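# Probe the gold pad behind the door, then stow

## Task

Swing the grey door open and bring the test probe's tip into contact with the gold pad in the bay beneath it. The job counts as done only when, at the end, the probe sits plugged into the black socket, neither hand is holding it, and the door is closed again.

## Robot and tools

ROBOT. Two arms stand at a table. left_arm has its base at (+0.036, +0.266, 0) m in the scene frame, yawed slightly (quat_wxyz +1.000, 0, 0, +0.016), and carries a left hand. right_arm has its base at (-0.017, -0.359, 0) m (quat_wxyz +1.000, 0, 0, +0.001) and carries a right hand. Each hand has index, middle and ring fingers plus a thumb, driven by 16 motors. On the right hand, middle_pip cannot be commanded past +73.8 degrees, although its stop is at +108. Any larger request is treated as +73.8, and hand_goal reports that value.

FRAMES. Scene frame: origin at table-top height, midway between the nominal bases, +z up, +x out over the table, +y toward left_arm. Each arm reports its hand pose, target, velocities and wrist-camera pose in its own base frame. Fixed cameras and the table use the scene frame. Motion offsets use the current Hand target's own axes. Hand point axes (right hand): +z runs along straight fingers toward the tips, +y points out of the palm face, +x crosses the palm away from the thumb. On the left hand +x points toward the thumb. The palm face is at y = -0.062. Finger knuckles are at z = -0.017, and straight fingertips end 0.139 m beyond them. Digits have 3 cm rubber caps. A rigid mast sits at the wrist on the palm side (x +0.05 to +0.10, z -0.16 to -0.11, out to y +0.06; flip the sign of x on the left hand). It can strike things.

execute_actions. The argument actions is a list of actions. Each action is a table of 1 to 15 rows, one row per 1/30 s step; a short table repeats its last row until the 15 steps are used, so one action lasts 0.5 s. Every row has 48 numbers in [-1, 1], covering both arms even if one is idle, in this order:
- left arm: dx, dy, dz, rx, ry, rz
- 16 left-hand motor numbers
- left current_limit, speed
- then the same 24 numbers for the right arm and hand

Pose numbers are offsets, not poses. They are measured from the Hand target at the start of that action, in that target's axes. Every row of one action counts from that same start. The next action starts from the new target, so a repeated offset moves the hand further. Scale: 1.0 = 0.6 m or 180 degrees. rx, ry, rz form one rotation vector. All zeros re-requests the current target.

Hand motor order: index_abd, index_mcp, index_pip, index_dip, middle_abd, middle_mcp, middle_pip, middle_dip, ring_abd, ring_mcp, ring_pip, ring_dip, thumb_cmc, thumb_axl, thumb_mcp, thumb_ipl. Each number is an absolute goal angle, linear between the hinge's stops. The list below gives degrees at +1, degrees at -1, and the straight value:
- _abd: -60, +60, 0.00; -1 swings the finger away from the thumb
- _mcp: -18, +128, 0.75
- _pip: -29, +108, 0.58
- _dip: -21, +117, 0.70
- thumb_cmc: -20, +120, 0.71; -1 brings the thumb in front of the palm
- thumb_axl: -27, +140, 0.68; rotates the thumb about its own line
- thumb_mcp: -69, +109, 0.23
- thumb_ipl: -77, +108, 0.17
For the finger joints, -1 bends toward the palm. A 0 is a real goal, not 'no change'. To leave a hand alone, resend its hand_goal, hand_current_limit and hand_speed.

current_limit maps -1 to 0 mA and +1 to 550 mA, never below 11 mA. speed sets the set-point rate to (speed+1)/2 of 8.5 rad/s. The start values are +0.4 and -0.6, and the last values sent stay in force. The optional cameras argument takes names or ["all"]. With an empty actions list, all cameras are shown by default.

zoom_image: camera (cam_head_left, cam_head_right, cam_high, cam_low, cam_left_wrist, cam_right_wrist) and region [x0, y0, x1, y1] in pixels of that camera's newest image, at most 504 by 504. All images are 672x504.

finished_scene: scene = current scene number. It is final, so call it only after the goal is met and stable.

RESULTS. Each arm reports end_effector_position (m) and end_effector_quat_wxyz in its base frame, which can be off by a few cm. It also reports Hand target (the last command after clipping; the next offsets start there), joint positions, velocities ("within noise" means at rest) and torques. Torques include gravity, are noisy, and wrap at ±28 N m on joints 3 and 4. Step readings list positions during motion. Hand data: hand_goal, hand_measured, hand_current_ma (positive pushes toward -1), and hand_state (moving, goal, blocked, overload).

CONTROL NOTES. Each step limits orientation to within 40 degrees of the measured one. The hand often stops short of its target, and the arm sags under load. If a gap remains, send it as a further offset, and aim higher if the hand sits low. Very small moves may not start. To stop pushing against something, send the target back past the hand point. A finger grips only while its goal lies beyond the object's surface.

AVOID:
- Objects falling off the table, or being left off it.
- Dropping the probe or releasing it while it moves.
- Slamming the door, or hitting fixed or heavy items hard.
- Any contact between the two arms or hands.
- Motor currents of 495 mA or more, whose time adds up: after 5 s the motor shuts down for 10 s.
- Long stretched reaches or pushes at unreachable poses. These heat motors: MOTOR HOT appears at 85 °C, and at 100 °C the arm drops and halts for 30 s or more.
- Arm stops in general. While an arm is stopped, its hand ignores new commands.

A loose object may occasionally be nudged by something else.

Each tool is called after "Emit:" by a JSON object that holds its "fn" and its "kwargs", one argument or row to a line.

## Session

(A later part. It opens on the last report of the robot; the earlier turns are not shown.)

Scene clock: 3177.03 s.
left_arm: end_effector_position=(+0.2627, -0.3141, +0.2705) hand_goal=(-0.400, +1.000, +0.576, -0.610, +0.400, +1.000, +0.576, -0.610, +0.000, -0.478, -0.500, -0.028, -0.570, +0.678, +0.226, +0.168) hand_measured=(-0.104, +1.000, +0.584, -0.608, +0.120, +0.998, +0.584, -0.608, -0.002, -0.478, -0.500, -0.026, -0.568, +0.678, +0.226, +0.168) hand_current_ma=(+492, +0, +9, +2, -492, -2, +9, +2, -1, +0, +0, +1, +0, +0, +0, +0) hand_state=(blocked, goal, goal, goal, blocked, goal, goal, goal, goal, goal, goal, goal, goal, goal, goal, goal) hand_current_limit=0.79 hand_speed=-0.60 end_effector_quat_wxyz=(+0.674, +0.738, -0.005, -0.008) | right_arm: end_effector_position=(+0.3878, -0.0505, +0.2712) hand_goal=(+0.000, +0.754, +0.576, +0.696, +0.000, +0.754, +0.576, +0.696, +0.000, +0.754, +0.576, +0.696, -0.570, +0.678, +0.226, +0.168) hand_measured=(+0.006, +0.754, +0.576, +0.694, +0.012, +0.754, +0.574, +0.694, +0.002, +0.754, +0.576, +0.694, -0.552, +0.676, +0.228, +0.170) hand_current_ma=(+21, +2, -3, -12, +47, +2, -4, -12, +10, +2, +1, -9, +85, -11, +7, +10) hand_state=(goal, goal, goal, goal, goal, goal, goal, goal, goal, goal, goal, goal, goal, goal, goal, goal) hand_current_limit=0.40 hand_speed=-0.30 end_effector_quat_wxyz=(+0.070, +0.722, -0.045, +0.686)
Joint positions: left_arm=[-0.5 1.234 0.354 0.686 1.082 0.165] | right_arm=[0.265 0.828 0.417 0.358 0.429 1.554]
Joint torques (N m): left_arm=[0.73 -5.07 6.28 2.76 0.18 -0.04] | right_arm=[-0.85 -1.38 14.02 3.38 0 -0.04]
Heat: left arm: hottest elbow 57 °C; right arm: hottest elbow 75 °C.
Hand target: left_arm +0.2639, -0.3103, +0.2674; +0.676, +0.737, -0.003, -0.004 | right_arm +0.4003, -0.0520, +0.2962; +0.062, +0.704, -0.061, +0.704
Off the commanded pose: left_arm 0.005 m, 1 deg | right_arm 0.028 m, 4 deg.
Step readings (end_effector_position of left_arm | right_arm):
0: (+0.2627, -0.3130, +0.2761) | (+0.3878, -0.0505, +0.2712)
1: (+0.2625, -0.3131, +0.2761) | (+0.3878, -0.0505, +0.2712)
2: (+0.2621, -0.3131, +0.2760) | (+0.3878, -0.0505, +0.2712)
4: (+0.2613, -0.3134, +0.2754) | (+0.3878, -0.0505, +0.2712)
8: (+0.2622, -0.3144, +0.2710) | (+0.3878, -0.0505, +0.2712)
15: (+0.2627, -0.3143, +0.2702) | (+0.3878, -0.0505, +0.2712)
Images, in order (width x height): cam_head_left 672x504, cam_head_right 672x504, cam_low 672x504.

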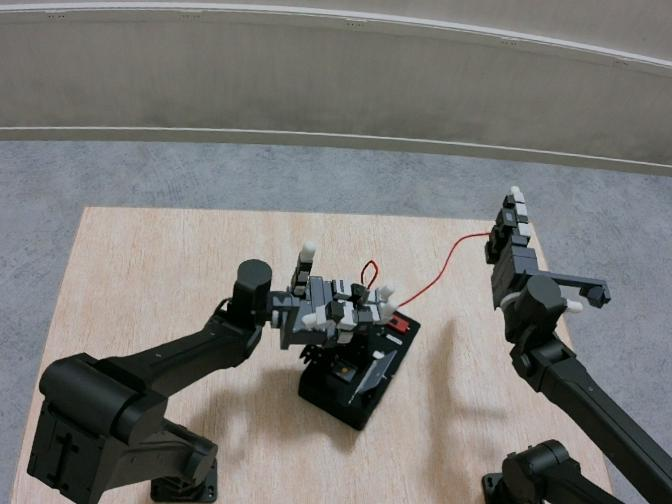

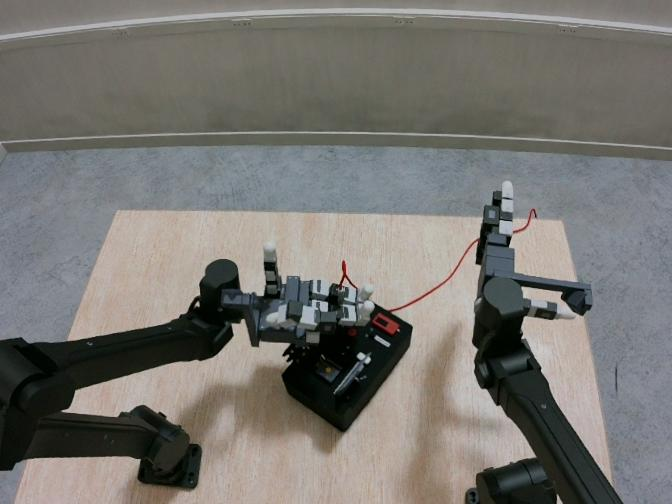

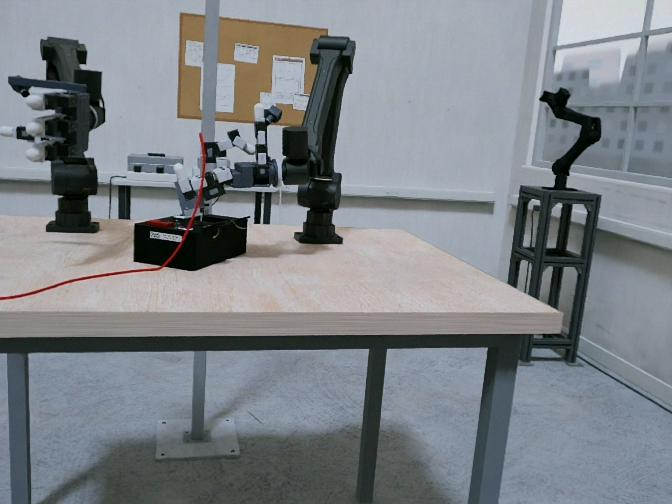

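Emit:
{"fn": "execute_actions", "kwargs": {
  "actions": [
    [[0.0067,0.0,-0.0055,0,0,0,-0.4,1.0,0.576,-0.61,0.4,1.0,0.576,-0.61,0,-0.479,-0.5,-0.029,-0.571,0.678,0.225,0.168,0.79,-0.6,0,0,0,0,0,0,0,0.754,0.576,0.696,0,0.754,0.576,0.696,0,0.754,0.576,0.696,-0.571,0.678,0.225,0.168,0.4,-0.3]]
  ],
  "cameras": ["cam_head_left","cam_head_right","cam_low"]
}}

Emit:
{"fn": "zoom_image", "kwargs": {
  "camera": "cam_head_right",
  "region": [325, 310, 365, 350]
}}

Emit:
{"fn": "zoom_image", "kwargs": {
  "camera": "cam_low",
  "region": [185, 200, 215, 230]
}}

Scene clock: 3187.57 s.
left_arm: end_effector_position=(+0.2660, -0.3097, +0.2697) hand_goal=(-0.400, +1.000, +0.576, -0.610, +0.400, +1.000, +0.576, -0.610, +0.000, -0.478, -0.500, -0.028, -0.570, +0.678, +0.226, +0.168) hand_measured=(-0.104, +1.000, +0.584, -0.608, +0.120, +0.998, +0.584, -0.608, -0.002, -0.478, -0.500, -0.026, -0.568, +0.678, +0.226, +0.168) hand_current_ma=(+492, +0, +9, +2, -492, -2, +9, +2, -1, +0, +0, +1, +0, +0, +0, +0) hand_state=(blocked, goal, goal, goal, blocked, goal, goal, goal, goal, goal, goal, goal, goal, goal, goal, goal) hand_current_limit=0.79 hand_speed=-0.60 end_effector_quat_wxyz=(+0.675, +0.738, -0.002, -0.010) | right_arm: end_effector_position=(+0.3878, -0.0505, +0.2712) hand_goal=(+0.000, +0.754, +0.576, +0.696, +0.000, +0.754, +0.576, +0.696, +0.000, +0.754, +0.576, +0.696, -0.570, +0.678, +0.226, +0.168) hand_measured=(+0.006, +0.754, +0.576, +0.694, +0.012, +0.754, +0.574, +0.694, +0.002, +0.754, +0.576, +0.694, -0.552, +0.676, +0.228, +0.170) hand_current_ma=(+21, +2, -3, -12, +47, +2, -4, -12, +10, +2, +1, -9, +85, -11, +7, +10) hand_state=(goal, goal, goal, goal, goal, goal, goal, goal, goal, goal, goal, goal, goal, goal, goal, goal) hand_current_limit=0.40 hand_speed=-0.30 end_effector_quat_wxyz=(+0.070, +0.722, -0.045, +0.686)
Joint positions: left_arm=[-0.482 1.237 0.354 0.686 1.099 0.165] | right_arm=[0.265 0.828 0.417 0.358 0.429 1.554]
Joint torques (N m): left_arm=[0.67 -5.01 6.8 2.3 0.18 0.02] | right_arm=[-1.2 -1.67 14.04 3.3 0.06 -0.04]
Heat: left arm: hottest elbow 56 °C; right arm: hottest elbow 75 °C.
Hand target: left_arm +0.2680, -0.3070, +0.2677; +0.676, +0.737, -0.003, -0.004 | right_arm +0.4003, -0.0520, +0.2962; +0.062, +0.704, -0.061, +0.704
Off the commanded pose: left_arm 0.004 m, 1 deg | right_arm 0.028 m, 4 deg.
Step readings (end_effector_position of left_arm | right_arm):
0: (+0.2627, -0.3141, +0.2705) | (+0.3878, -0.0505, +0.2712)
1: (+0.2627, -0.3142, +0.2705) | (+0.3878, -0.0505, +0.2712)
2: (+0.2626, -0.3138, +0.2706) | (+0.3878, -0.0505, +0.2712)
4: (+0.2634, -0.3123, +0.2706) | (+0.3878, -0.0505, +0.2712)
8: (+0.2650, -0.3106, +0.2699) | (+0.3878, -0.0505, +0.2712)
15: (+0.2660, -0.3097, +0.2697) | (+0.3878, -0.0505, +0.2712)
Images, in order (width x height): cam_head_left 672x504, cam_head_right 672x504, cam_low 672x504.

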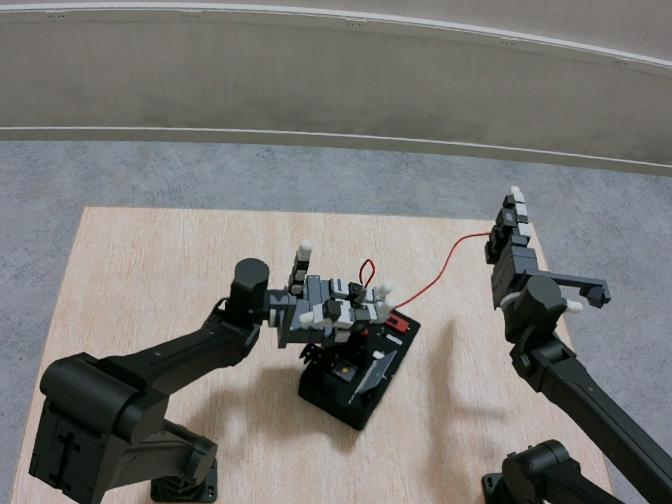

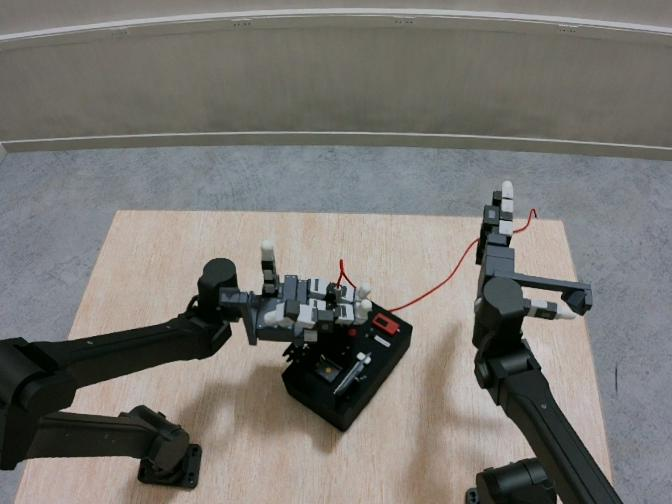

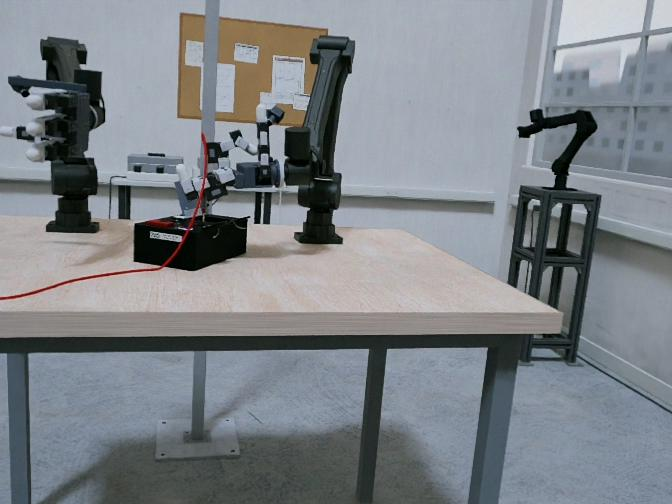

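Scaled by 12.600 from the camera's 672x504 image, which has a finer 960x720 frame.

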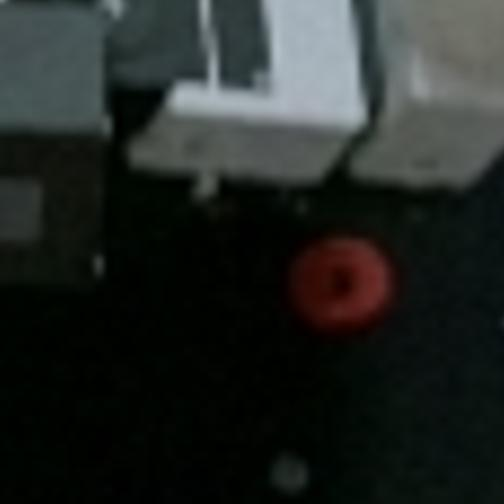

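Scaled by 16.800 from the camera's 672x504 image, which has a finer 960x720 frame.

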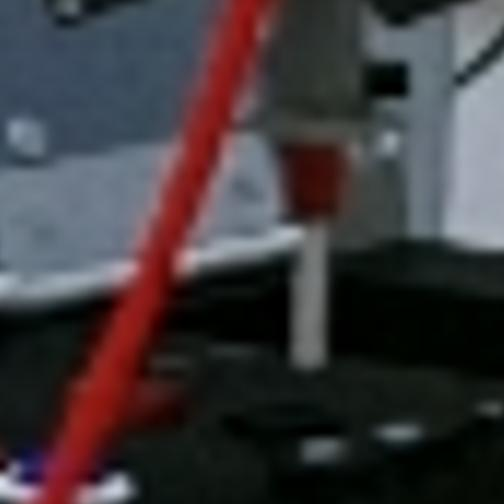

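Emit:
{"fn": "execute_actions", "kwargs": {
  "actions": [
    [[-0.0078,-0.0022,0.0133,0,0,0,-0.4,1.0,0.576,-0.61,0.4,1.0,0.576,-0.61,0,-0.479,-0.5,-0.029,-0.571,0.678,0.225,0.168,0.79,-0.6,0,0,0,0,0,0,0,0.754,0.576,0.696,0,0.754,0.576,0.696,0,0.754,0.576,0.696,-0.571,0.678,0.225,0.168,0.4,-0.3]]
  ],
  "cameras": ["cam_head_left","cam_head_right","cam_low"]
}}

Emit:
{"fn": "zoom_image", "kwargs": {
  "camera": "cam_head_right",
  "region": [325, 310, 365, 350]
}}

Emit:
{"fn": "zoom_image", "kwargs": {
  "camera": "cam_low",
  "region": [185, 200, 215, 230]
}}

Scene clock: 3201.17 s.
left_arm: end_effector_position=(+0.2669, -0.3127, +0.2690) hand_goal=(-0.400, +1.000, +0.576, -0.610, +0.400, +1.000, +0.576, -0.610, +0.000, -0.478, -0.500, -0.028, -0.570, +0.678, +0.226, +0.168) hand_measured=(-0.104, +1.000, +0.584, -0.608, +0.120, +0.998, +0.584, -0.608, -0.002, -0.478, -0.500, -0.026, -0.568, +0.678, +0.226, +0.168) hand_current_ma=(+492, +0, +9, +2, -492, -2, +9, +2, -1, +0, +0, +1, +0, +0, +0, +0) hand_state=(blocked, goal, goal, goal, blocked, goal, goal, goal, goal, goal, goal, goal, goal, goal, goal, goal) hand_current_limit=0.79 hand_speed=-0.60 end_effector_quat_wxyz=(+0.675, +0.738, -0.001, -0.001) | right_arm: end_effector_position=(+0.3878, -0.0505, +0.2712) hand_goal=(+0.000, +0.754, +0.576, +0.696, +0.000, +0.754, +0.576, +0.696, +0.000, +0.754, +0.576, +0.696, -0.570, +0.678, +0.226, +0.168) hand_measured=(+0.006, +0.754, +0.576, +0.694, +0.012, +0.754, +0.574, +0.694, +0.002, +0.754, +0.576, +0.694, -0.552, +0.676, +0.228, +0.170) hand_current_ma=(+21, +2, -3, -12, +47, +2, -4, -12, +10, +2, +1, -9, +85, -11, +7, +10) hand_state=(goal, goal, goal, goal, goal, goal, goal, goal, goal, goal, goal, goal, goal, goal, goal, goal) hand_current_limit=0.40 hand_speed=-0.30 end_effector_quat_wxyz=(+0.070, +0.722, -0.045, +0.686)
Joint positions: left_arm=[-0.493 1.246 0.354 0.703 1.073 0.165] | right_arm=[0.265 0.828 0.417 0.358 0.429 1.554]
Joint torques (N m): left_arm=[-1.2 -4.89 6.34 2.58 -0.05 -0.11] | right_arm=[-0.62 -1.32 14.17 3.34 0.01 -0.05]
Heat: left arm: hottest elbow 55 °C; right arm: hottest elbow 76 °C.
Hand target: left_arm +0.2632, -0.3148, +0.2657; +0.676, +0.737, -0.003, -0.004 | right_arm +0.4003, -0.0520, +0.2962; +0.062, +0.704, -0.061, +0.704
Off the commanded pose: left_arm 0.005 m, 0 deg | right_arm 0.028 m, 4 deg.
Step readings (end_effector_position of left_arm | right_arm):
0: (+0.2660, -0.3097, +0.2697) | (+0.3878, -0.0505, +0.2712)
1: (+0.2660, -0.3097, +0.2697) | (+0.3878, -0.0505, +0.2712)
2: (+0.2665, -0.3097, +0.2696) | (+0.3878, -0.0505, +0.2712)
4: (+0.2682, -0.3097, +0.2692) | (+0.3878, -0.0505, +0.2712)
8: (+0.2685, -0.3111, +0.2685) | (+0.3878, -0.0505, +0.2712)
15: (+0.2669, -0.3127, +0.2689) | (+0.3878, -0.0505, +0.2712)
Images, in order (width x height): cam_head_left 672x504, cam_head_right 672x504, cam_low 672x504.

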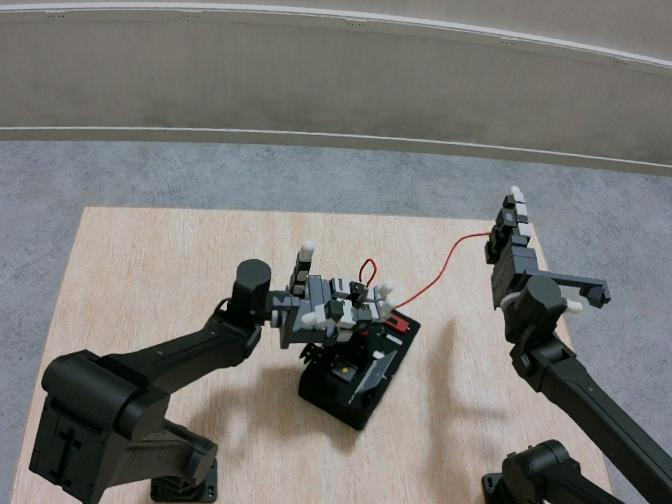

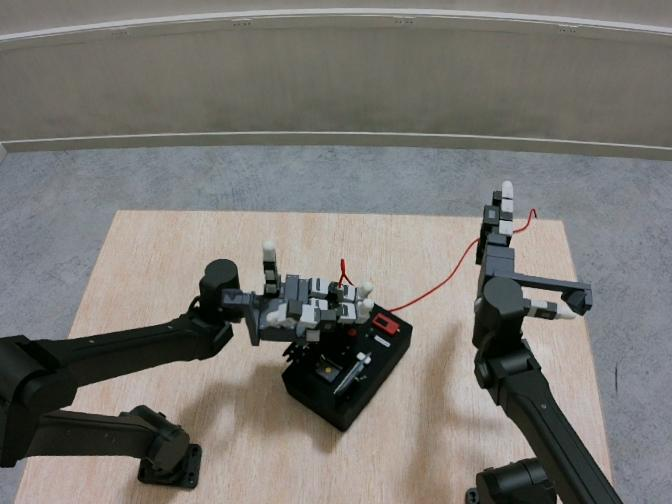

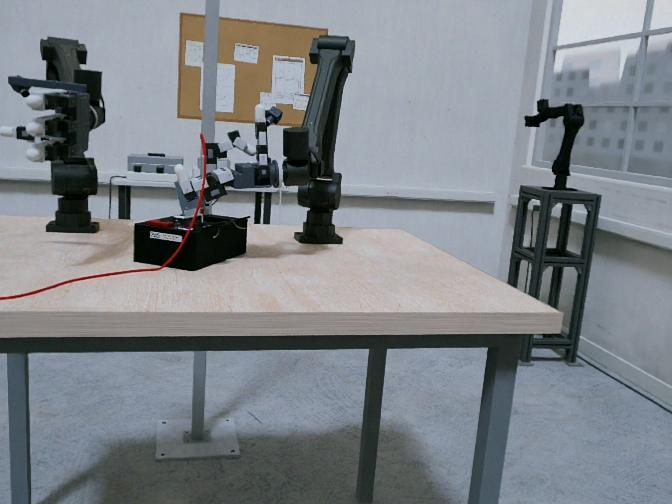

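Scaled by 12.600 from the camera's 672x504 image, which has a finer 960x720 frame.

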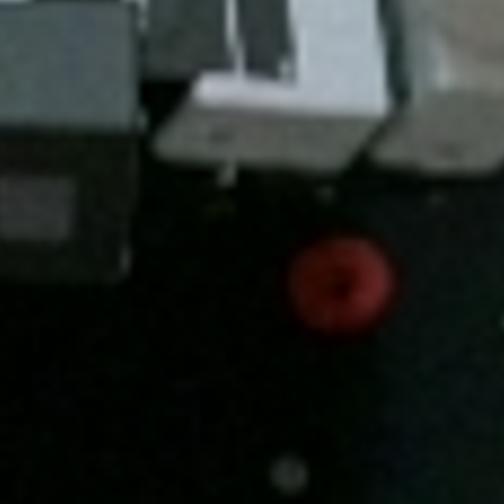

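Scaled by 16.800 from the camera's 672x504 image, which has a finer 960x720 frame.

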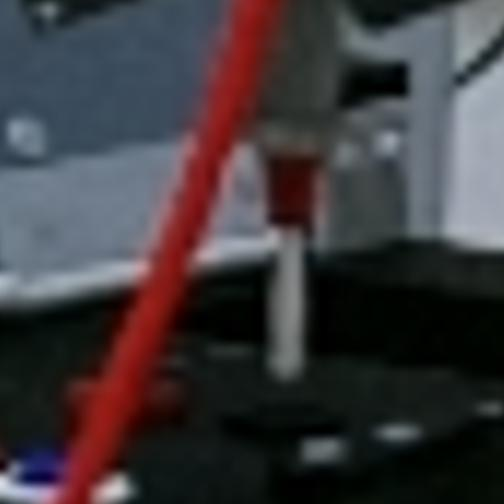

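Emit:
{"fn": "execute_actions", "kwargs": {
  "actions": [
    [[0,-0.0133,0.0012,0,0,0,-0.4,1.0,0.576,-0.61,0.4,1.0,0.576,-0.61,0,-0.479,-0.5,-0.029,-0.571,0.678,0.225,0.168,0.79,-0.6,0,0,0,0,0,0,0,0.754,0.576,0.696,0,0.754,0.576,0.696,0,0.754,0.576,0.696,-0.571,0.678,0.225,0.168,0.4,-0.3]]
  ],
  "cameras": ["cam_head_left","cam_head_right","cam_low"]
}}

Emit:
{"fn": "zoom_image", "kwargs": {
  "camera": "cam_head_right",
  "region": [325, 310, 365, 350]
}}

Emit:
{"fn": "zoom_image", "kwargs": {
  "camera": "cam_low",
  "region": [185, 200, 215, 230]
}}

Scene clock: 3210.13 s.
left_arm: end_effector_position=(+0.2674, -0.3129, +0.2644) hand_goal=(-0.400, +1.000, +0.576, -0.610, +0.400, +1.000, +0.576, -0.610, +0.000, -0.478, -0.500, -0.028, -0.570, +0.678, +0.226, +0.168) hand_measured=(-0.104, +1.000, +0.584, -0.608, +0.120, +0.996, +0.584, -0.608, -0.002, -0.478, -0.500, -0.026, -0.570, +0.678, +0.226, +0.168) hand_current_ma=(+492, +0, +9, +2, -492, -3, +9, +2, -1, +0, +0, +1, +0, +0, +0, +0) hand_state=(blocked, goal, goal, goal, blocked, goal, goal, goal, goal, goal, goal, goal, goal, goal, goal, goal) hand_current_limit=0.79 hand_speed=-0.60 end_effector_quat_wxyz=(+0.677, +0.736, -0.004, +0.002) | right_arm: end_effector_position=(+0.3878, -0.0505, +0.2712) hand_goal=(+0.000, +0.754, +0.576, +0.696, +0.000, +0.754, +0.576, +0.696, +0.000, +0.754, +0.576, +0.696, -0.570, +0.678, +0.226, +0.168) hand_measured=(+0.006, +0.754, +0.576, +0.694, +0.012, +0.754, +0.574, +0.694, +0.002, +0.754, +0.576, +0.694, -0.552, +0.676, +0.228, +0.170) hand_current_ma=(+21, +2, -3, -12, +47, +2, -4, -12, +10, +2, +1, -9, +85, -11, +7, +10) hand_state=(goal, goal, goal, goal, goal, goal, goal, goal, goal, goal, goal, goal, goal, goal, goal, goal) hand_current_limit=0.40 hand_speed=-0.30 end_effector_quat_wxyz=(+0.070, +0.722, -0.045, +0.686)
Joint positions: left_arm=[-0.493 1.276 0.35 0.748 1.073 0.165] | right_arm=[0.265 0.828 0.417 0.358 0.429 1.554]
Joint torques (N m): left_arm=[-1.2 -5.42 5.72 2.44 -0.07 -0.11] | right_arm=[-1.38 -1.49 14.15 3.49 0.04 -0.05]
Heat: left arm: hottest elbow 54 °C; right arm: hottest elbow 76 °C.
Hand target: left_arm +0.2632, -0.3149, +0.2577; +0.676, +0.737, -0.003, -0.004 | right_arm +0.4003, -0.0520, +0.2962; +0.062, +0.704, -0.061, +0.704
Off the commanded pose: left_arm 0.008 m, 1 deg | right_arm 0.028 m, 4 deg.
Step readings (end_effector_position of left_arm | right_arm):
0: (+0.2670, -0.3127, +0.2689) | (+0.3878, -0.0505, +0.2712)
1: (+0.2670, -0.3127, +0.2690) | (+0.3878, -0.0505, +0.2712)
2: (+0.2670, -0.3127, +0.2690) | (+0.3878, -0.0505, +0.2712)
4: (+0.2674, -0.3129, +0.2682) | (+0.3878, -0.0505, +0.2712)
8: (+0.2676, -0.3130, +0.2639) | (+0.3878, -0.0505, +0.2712)
15: (+0.2674, -0.3129, +0.2644) | (+0.3878, -0.0505, +0.2712)
Images, in order (width x height): cam_head_left 672x504, cam_head_right 672x504, cam_low 672x504.

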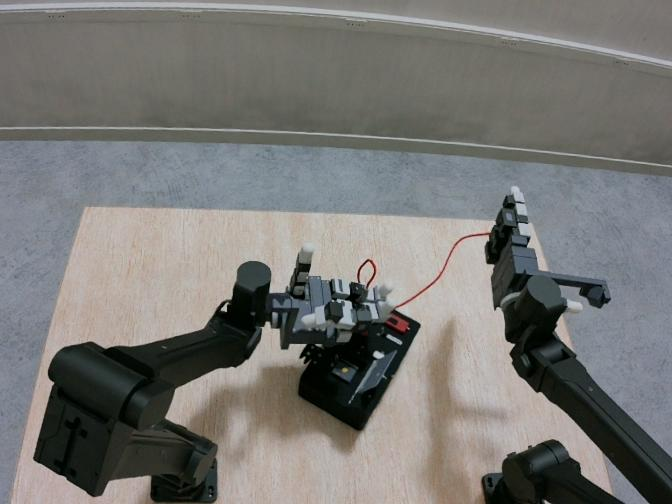

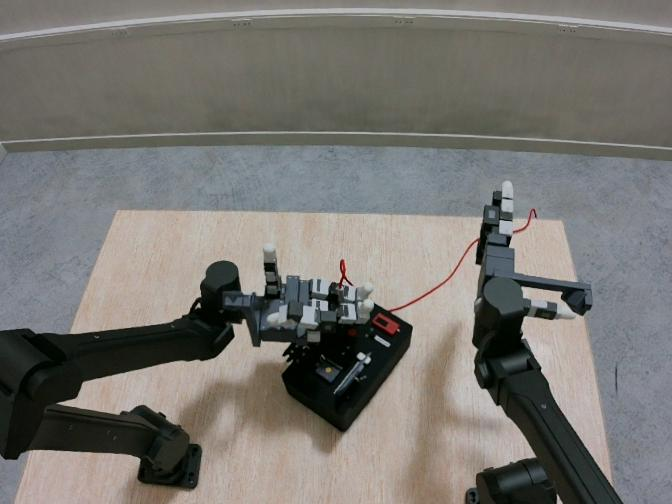

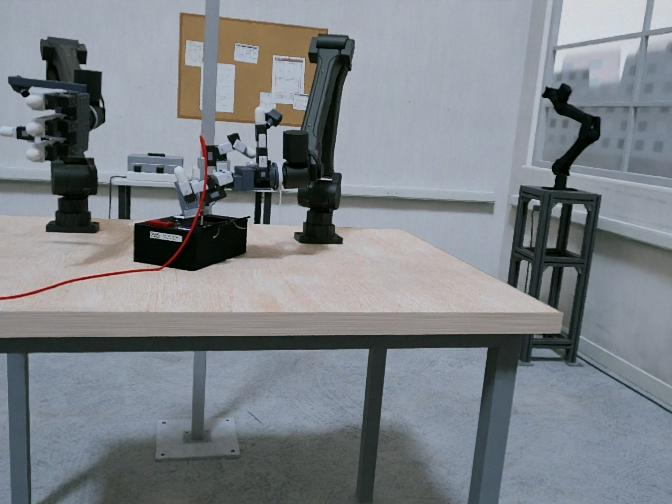

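Scaled by 12.600 from the camera's 672x504 image, which has a finer 960x720 frame.

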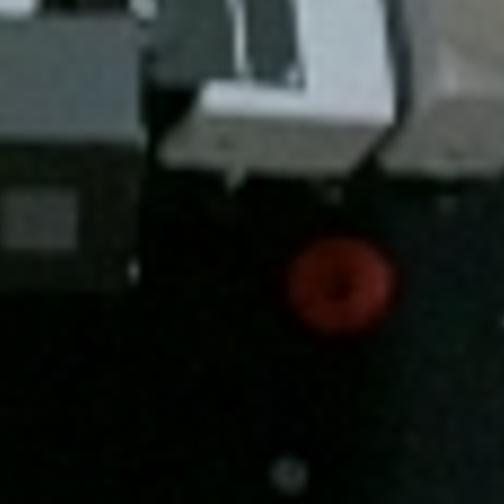

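Scaled by 16.800 from the camera's 672x504 image, which has a finer 960x720 frame.

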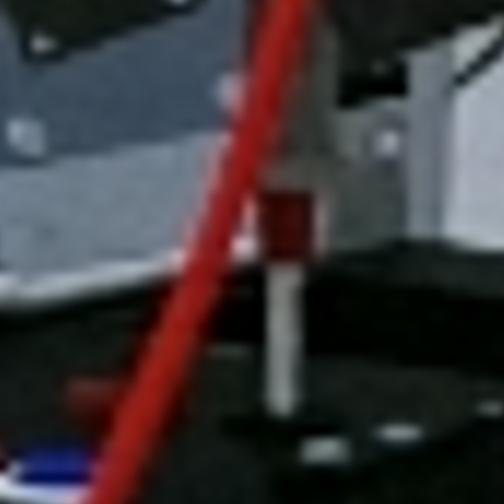

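Emit:
{"fn": "execute_actions", "kwargs": {
  "actions": [
    [[-0.0075,0.0045,-0.0054,0,0,0,-0.4,1.0,0.576,-0.61,0.4,1.0,0.576,-0.61,0,-0.479,-0.5,-0.029,-0.571,0.678,0.225,0.168,0.79,-0.6,0,0,0,0,0,0,0,0.754,0.576,0.696,0,0.754,0.576,0.696,0,0.754,0.576,0.696,-0.571,0.678,0.225,0.168,0.4,-0.3]]
  ],
  "cameras": ["cam_head_left","cam_head_right","cam_low"]
}}

Emit:
{"fn": "zoom_image", "kwargs": {
  "camera": "cam_head_right",
  "region": [325, 310, 365, 350]
}}

Emit:
{"fn": "zoom_image", "kwargs": {
  "camera": "cam_low",
  "region": [185, 200, 215, 230]
}}

Scene clock: 3222.87 s.
left_arm: end_effector_position=(+0.2653, -0.3118, +0.2638) hand_goal=(-0.400, +1.000, +0.576, -0.610, +0.400, +1.000, +0.576, -0.610, +0.000, -0.478, -0.500, -0.028, -0.570, +0.678, +0.226, +0.168) hand_measured=(-0.104, +1.000, +0.582, -0.608, +0.120, +0.998, +0.584, -0.608, -0.002, -0.478, -0.500, -0.026, -0.570, +0.678, +0.226, +0.168) hand_current_ma=(+492, +0, +6, +2, -492, -1, +8, +2, -1, +0, +0, +1, +0, +0, +0, +0) hand_state=(blocked, goal, goal, goal, blocked, goal, goal, goal, goal, goal, goal, goal, goal, goal, goal, goal) hand_current_limit=0.79 hand_speed=-0.60 end_effector_quat_wxyz=(+0.676, +0.736, -0.004, +0.002) | right_arm: end_effector_position=(+0.3878, -0.0505, +0.2712) hand_goal=(+0.000, +0.754, +0.576, +0.696, +0.000, +0.754, +0.576, +0.696, +0.000, +0.754, +0.576, +0.696, -0.570, +0.678, +0.226, +0.168) hand_measured=(+0.006, +0.754, +0.576, +0.694, +0.012, +0.754, +0.574, +0.694, +0.002, +0.754, +0.576, +0.694, -0.552, +0.676, +0.228, +0.170) hand_current_ma=(+21, +2, -3, -12, +47, +2, -4, -12, +10, +2, +1, -9, +85, -11, +7, +10) hand_state=(goal, goal, goal, goal, goal, goal, goal, goal, goal, goal, goal, goal, goal, goal, goal, goal) hand_current_limit=0.40 hand_speed=-0.30 end_effector_quat_wxyz=(+0.070, +0.722, -0.045, +0.686)
Joint positions: left_arm=[-0.493 1.27 0.344 0.748 1.073 0.165] | right_arm=[0.265 0.828 0.417 0.358 0.429 1.554]
Joint torques (N m): left_arm=[-1.08 -6.89 5.35 1.78 0 -0.11] | right_arm=[-1.26 -1.9 14.23 3.44 -0.01 -0.08]
Heat: left arm: hottest elbow 53 °C; right arm: hottest elbow 76 °C.
Hand target: left_arm +0.2587, -0.3118, +0.2606; +0.676, +0.737, -0.003, -0.004 | right_arm +0.4003, -0.0520, +0.2962; +0.062, +0.704, -0.061, +0.704
Off the commanded pose: left_arm 0.007 m, 1 deg | right_arm 0.028 m, 4 deg.
Step readings (end_effector_position of left_arm | right_arm):
0: (+0.2675, -0.3130, +0.2642) | (+0.3878, -0.0505, +0.2712)
1: (+0.2675, -0.3130, +0.2642) | (+0.3878, -0.0505, +0.2712)
2: (+0.2673, -0.3129, +0.2639) | (+0.3878, -0.0505, +0.2712)
4: (+0.2669, -0.3127, +0.2634) | (+0.3878, -0.0505, +0.2712)
8: (+0.2659, -0.3121, +0.2637) | (+0.3878, -0.0505, +0.2712)
15: (+0.2653, -0.3118, +0.2638) | (+0.3878, -0.0505, +0.2712)
Images, in order (width x height): cam_head_left 672x504, cam_head_right 672x504, cam_low 672x504.

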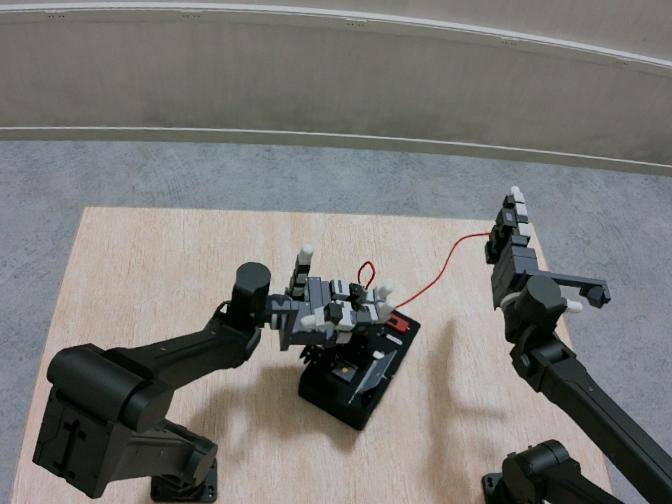

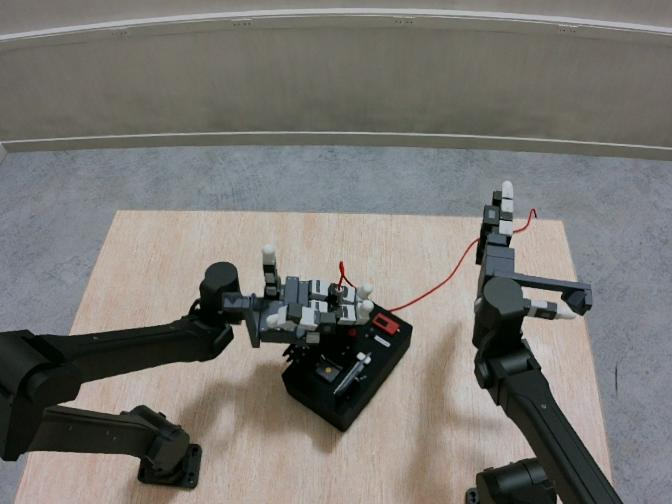

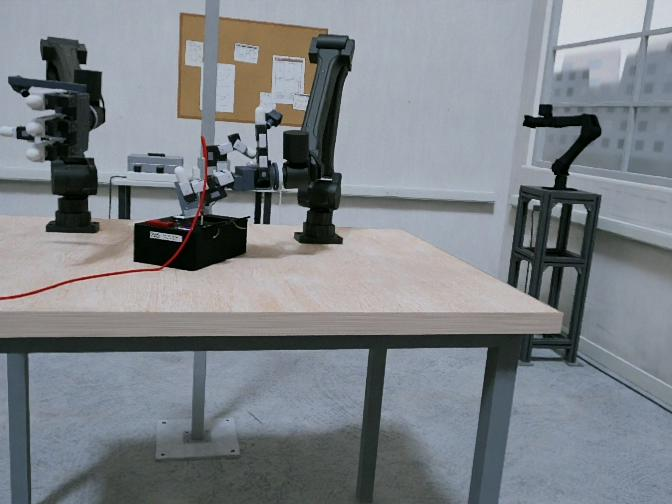

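Scaled by 12.600 from the camera's 672x504 image, which has a finer 960x720 frame.

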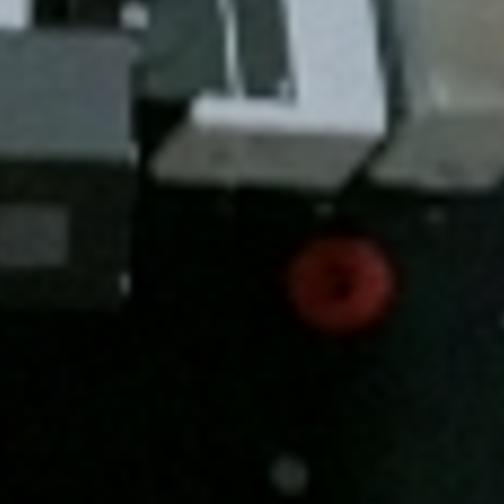

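Scaled by 16.800 from the camera's 672x504 image, which has a finer 960x720 frame.

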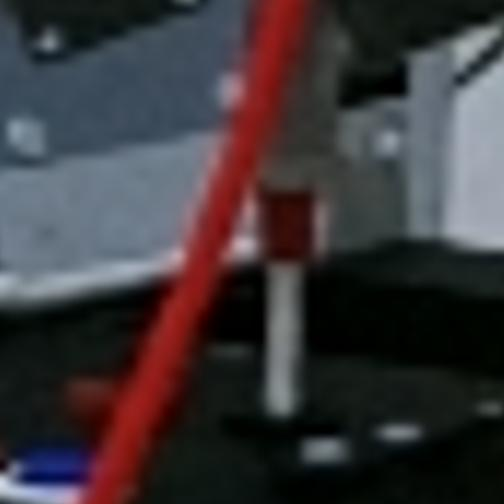

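Emit:
{"fn": "zoom_image", "kwargs": {
  "camera": "cam_head_right",
  "region": [332, 314, 356, 338]
}}

Emit:
{"fn": "zoom_image", "kwargs": {
  "camera": "cam_low",
  "region": [192, 214, 212, 234]
}}

Scaled by 21.000 from the camera's 672x504 image, which has a finer 960x720 frame.

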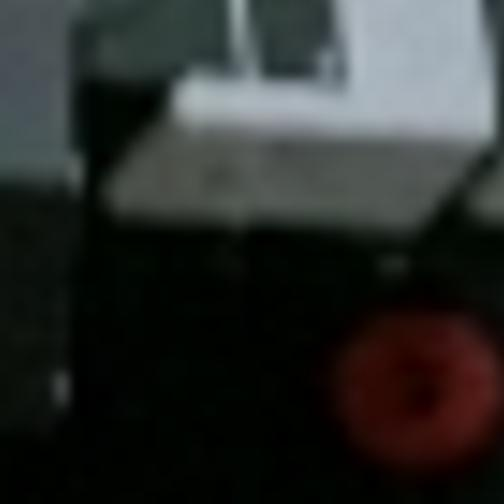

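Scaled by 25.200 from the camera's 672x504 image, which has a finer 960x720 frame.

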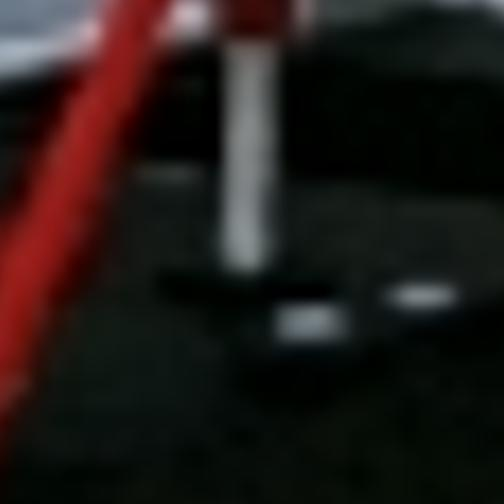

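Emit:
{"fn": "execute_actions", "kwargs": {
  "actions": [
    [[0,-0.0133,0.0012,0,0,0,-0.4,1.0,0.576,-0.61,0.4,1.0,0.576,-0.61,0,-0.479,-0.5,-0.029,-0.571,0.678,0.225,0.168,0.79,-0.6,0,0,0,0,0,0,0,0.754,0.576,0.696,0,0.754,0.576,0.696,0,0.754,0.576,0.696,-0.571,0.678,0.225,0.168,0.4,-0.3]]
  ],
  "cameras": ["cam_head_left","cam_head_right","cam_low"]
}}

Emit:
{"fn": "zoom_image", "kwargs": {
  "camera": "cam_head_right",
  "region": [332, 314, 356, 338]
}}

Emit:
{"fn": "zoom_image", "kwargs": {
  "camera": "cam_low",
  "region": [187, 204, 217, 234]
}}

Scene clock: 3233.13 s.
left_arm: end_effector_position=(+0.2626, -0.3104, +0.2633) hand_goal=(-0.400, +1.000, +0.576, -0.610, +0.400, +1.000, +0.576, -0.610, +0.000, -0.478, -0.500, -0.028, -0.570, +0.678, +0.226, +0.168) hand_measured=(-0.104, +1.000, +0.582, -0.608, +0.120, +0.998, +0.584, -0.608, -0.002, -0.478, -0.500, -0.026, -0.570, +0.678, +0.226, +0.168) hand_current_ma=(+492, +0, +6, +2, -492, -2, +8, +2, -1, +0, +0, +1, +0, +0, +0, +0) hand_state=(blocked, goal, goal, goal, blocked, goal, goal, goal, goal, goal, goal, goal, goal, goal, goal, goal) hand_current_limit=0.79 hand_speed=-0.60 end_effector_quat_wxyz=(+0.679, +0.734, -0.008, +0.007) | right_arm: end_effector_position=(+0.3878, -0.0505, +0.2712) hand_goal=(+0.000, +0.754, +0.576, +0.696, +0.000, +0.754, +0.576, +0.696, +0.000, +0.754, +0.576, +0.696, -0.570, +0.678, +0.226, +0.168) hand_measured=(+0.006, +0.754, +0.576, +0.694, +0.012, +0.754, +0.574, +0.694, +0.002, +0.754, +0.576, +0.694, -0.552, +0.676, +0.228, +0.170) hand_current_ma=(+21, +2, -3, -12, +47, +2, -4, -12, +10, +2, +1, -9, +85, -11, +7, +10) hand_state=(goal, goal, goal, goal, goal, goal, goal, goal, goal, goal, goal, goal, goal, goal, goal, goal) hand_current_limit=0.40 hand_speed=-0.30 end_effector_quat_wxyz=(+0.070, +0.722, -0.045, +0.686)
Joint positions: left_arm=[-0.493 1.277 0.335 0.779 1.073 0.165] | right_arm=[0.265 0.828 0.417 0.358 0.429 1.554]
Joint torques (N m): left_arm=[-1.03 -4.25 5.31 2.39 -0.02 -0.11] | right_arm=[-1.2 -0.79 14.15 3.56 0.01 -0.07]
Heat: left arm: hottest elbow 52 °C; right arm: hottest elbow 76 °C.
Hand target: left_arm +0.2588, -0.3118, +0.2527; +0.676, +0.737, -0.003, -0.004 | right_arm +0.4003, -0.0520, +0.2962; +0.062, +0.704, -0.061, +0.704
Off the commanded pose: left_arm 0.011 m, 1 deg | right_arm 0.028 m, 4 deg.
Step readings (end_effector_position of left_arm | right_arm):
0: (+0.2653, -0.3118, +0.2638) | (+0.3878, -0.0505, +0.2712)
1: (+0.2653, -0.3118, +0.2638) | (+0.3878, -0.0505, +0.2712)
2: (+0.2653, -0.3118, +0.2639) | (+0.3878, -0.0505, +0.2712)
4: (+0.2643, -0.3113, +0.2638) | (+0.3878, -0.0505, +0.2712)
8: (+0.2627, -0.3104, +0.2635) | (+0.3878, -0.0505, +0.2712)
15: (+0.2627, -0.3104, +0.2634) | (+0.3878, -0.0505, +0.2712)
Images, in order (width x height): cam_head_left 672x504, cam_head_right 672x504, cam_low 672x504.

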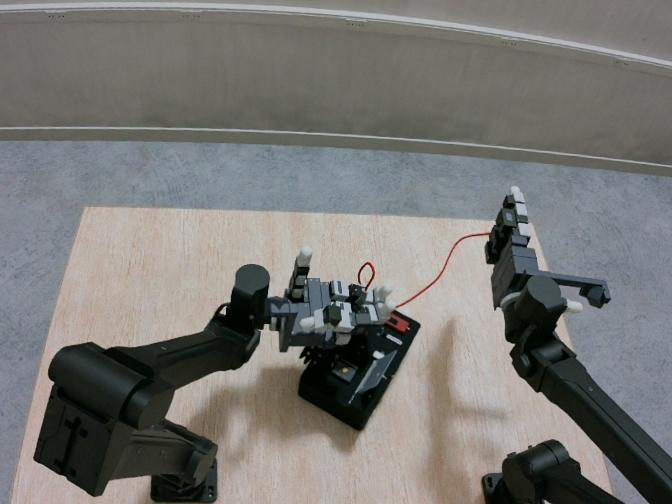

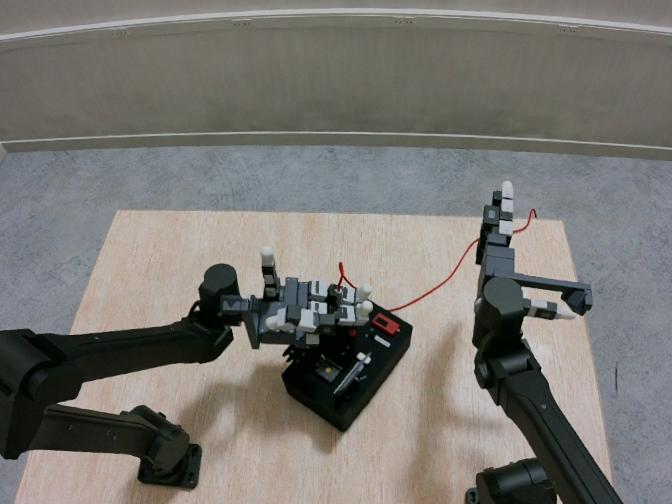

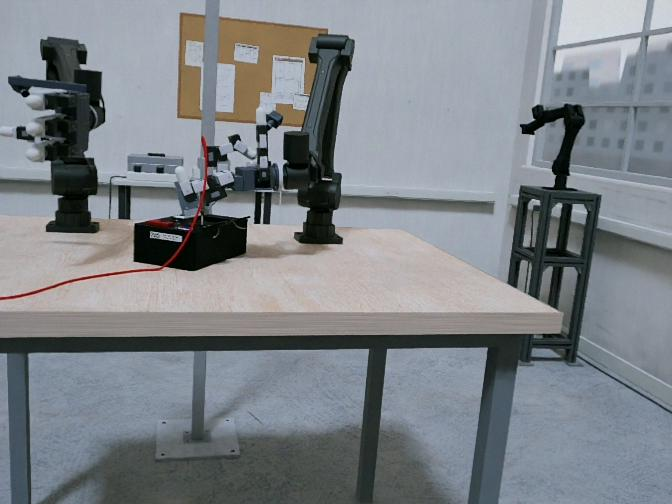

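Scaled by 21.000 from the camera's 672x504 image, which has a finer 960x720 frame.

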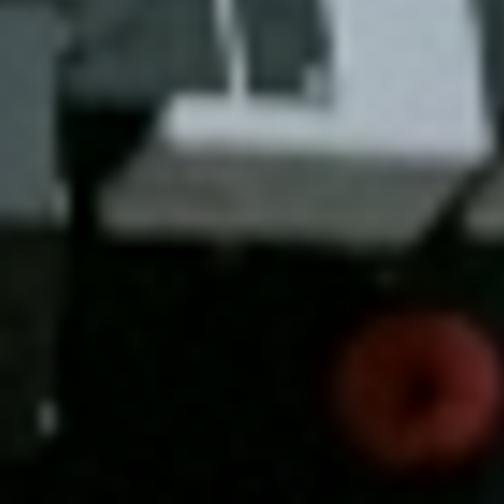

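Scaled by 16.800 from the camera's 672x504 image, which has a finer 960x720 frame.

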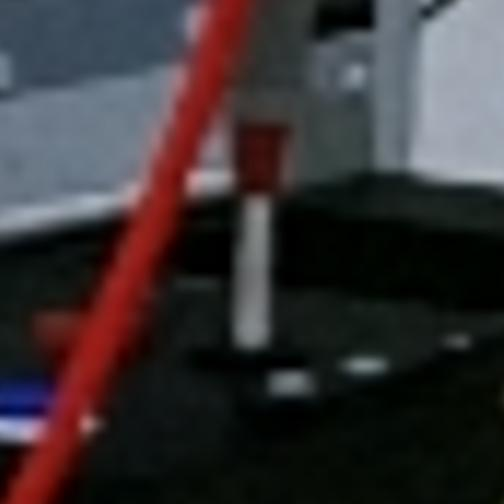

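Emit:
{"fn": "execute_actions", "kwargs": {
  "actions": [
    [[0,-0.02,0.0017,0,0,0,-0.4,1.0,0.576,-0.61,0.4,1.0,0.576,-0.61,0,-0.479,-0.5,-0.029,-0.571,0.678,0.225,0.168,0.79,-0.6,0,0,0,0,0,0,0,0.754,0.576,0.696,0,0.754,0.576,0.696,0,0.754,0.576,0.696,-0.571,0.678,0.225,0.168,0.4,-0.3]]
  ],
  "cameras": ["cam_head_left","cam_head_right","cam_low"]
}}

Emit:
{"fn": "zoom_image", "kwargs": {
  "camera": "cam_head_right",
  "region": [332, 314, 356, 338]
}}

Emit:
{"fn": "zoom_image", "kwargs": {
  "camera": "cam_low",
  "region": [187, 204, 217, 234]
}}

Scene clock: 3248.57 s.
left_arm: end_effector_position=(+0.2609, -0.3098, +0.2615) hand_goal=(-0.400, +1.000, +0.576, -0.610, +0.400, +1.000, +0.576, -0.610, +0.000, -0.478, -0.500, -0.028, -0.570, +0.678, +0.226, +0.168) hand_measured=(-0.104, +1.000, +0.586, -0.608, +0.120, +0.992, +0.586, -0.608, -0.002, -0.478, -0.500, -0.026, -0.570, +0.678, +0.226, +0.168) hand_current_ma=(+492, +0, +12, +2, -492, -9, +11, +2, -1, +0, +0, +1, +0, +0, +0, +0) hand_state=(blocked, goal, goal, goal, blocked, goal, goal, goal, goal, goal, goal, goal, goal, goal, goal, goal) hand_current_limit=0.79 hand_speed=-0.60 end_effector_quat_wxyz=(+0.685, +0.728, -0.020, +0.018) | right_arm: end_effector_position=(+0.3878, -0.0505, +0.2712) hand_goal=(+0.000, +0.754, +0.576, +0.696, +0.000, +0.754, +0.576, +0.696, +0.000, +0.754, +0.576, +0.696, -0.570, +0.678, +0.226, +0.168) hand_measured=(+0.006, +0.754, +0.576, +0.694, +0.012, +0.754, +0.574, +0.694, +0.002, +0.754, +0.576, +0.694, -0.552, +0.676, +0.228, +0.170) hand_current_ma=(+21, +2, -3, -12, +47, +2, -4, -12, +10, +2, +1, -9, +85, -11, +7, +10) hand_state=(goal, goal, goal, goal, goal, goal, goal, goal, goal, goal, goal, goal, goal, goal, goal, goal) hand_current_limit=0.40 hand_speed=-0.30 end_effector_quat_wxyz=(+0.070, +0.722, -0.045, +0.686)
Joint positions: left_arm=[-0.493 1.315 0.329 0.858 1.076 0.166] | right_arm=[0.265 0.828 0.417 0.358 0.429 1.554]
Joint torques (N m): left_arm=[-1.03 -3.55 4.45 1.58 -0.16 -0.11] | right_arm=[-0.85 -1.44 14.05 3.43 -0.02 -0.07]
Heat: left arm: hottest elbow 50 °C; right arm: hottest elbow 76 °C.
Hand target: left_arm +0.2588, -0.3118, +0.2406; +0.676, +0.737, -0.003, -0.004 | right_arm +0.4003, -0.0520, +0.2962; +0.062, +0.704, -0.061, +0.704
Off the commanded pose: left_arm 0.021 m, 3 deg | right_arm 0.028 m, 4 deg.
Step readings (end_effector_position of left_arm | right_arm):
0: (+0.2626, -0.3103, +0.2634) | (+0.3878, -0.0505, +0.2712)
1: (+0.2626, -0.3104, +0.2633) | (+0.3878, -0.0505, +0.2712)
2: (+0.2624, -0.3103, +0.2631) | (+0.3878, -0.0505, +0.2712)
4: (+0.2622, -0.3102, +0.2622) | (+0.3878, -0.0505, +0.2712)
8: (+0.2618, -0.3102, +0.2618) | (+0.3878, -0.0505, +0.2712)
15: (+0.2611, -0.3099, +0.2614) | (+0.3878, -0.0505, +0.2712)
Images, in order (width x height): cam_head_left 672x504, cam_head_right 672x504, cam_low 672x504.

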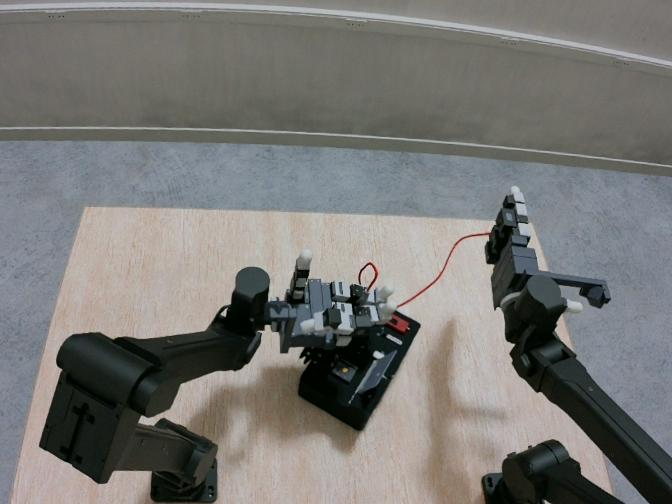

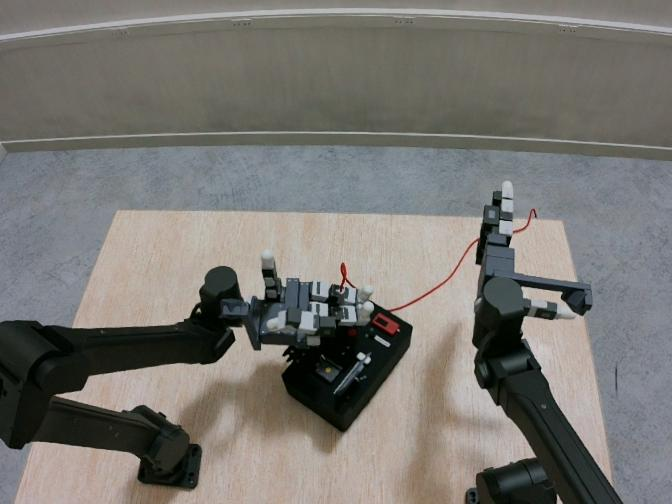

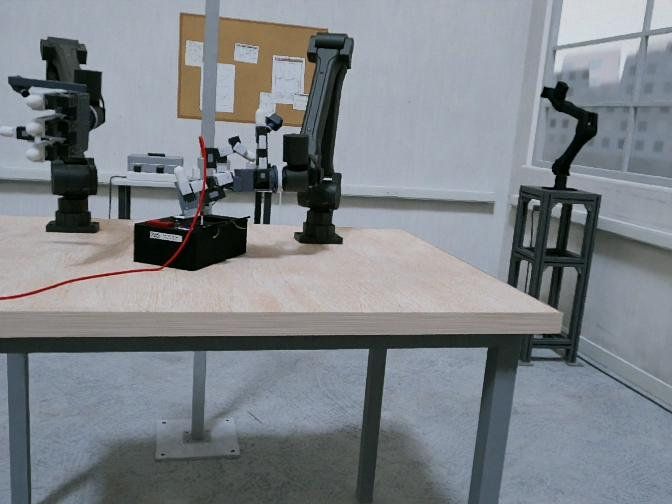

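Scaled by 21.000 from the camera's 672x504 image, which has a finer 960x720 frame.

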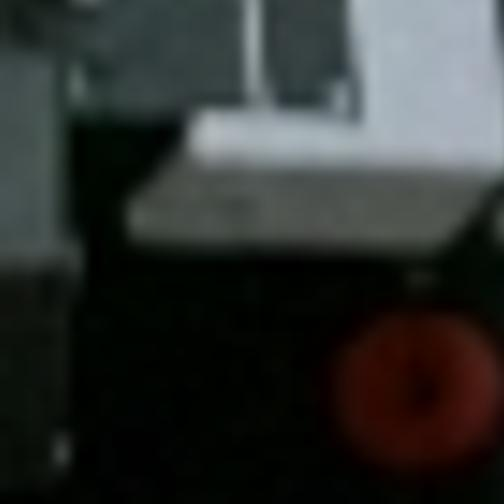

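Scaled by 16.800 from the camera's 672x504 image, which has a finer 960x720 frame.

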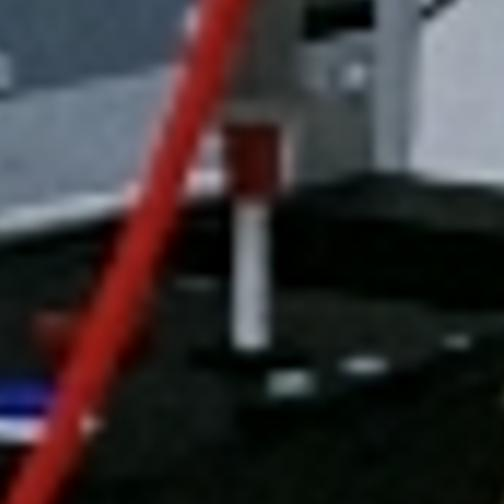

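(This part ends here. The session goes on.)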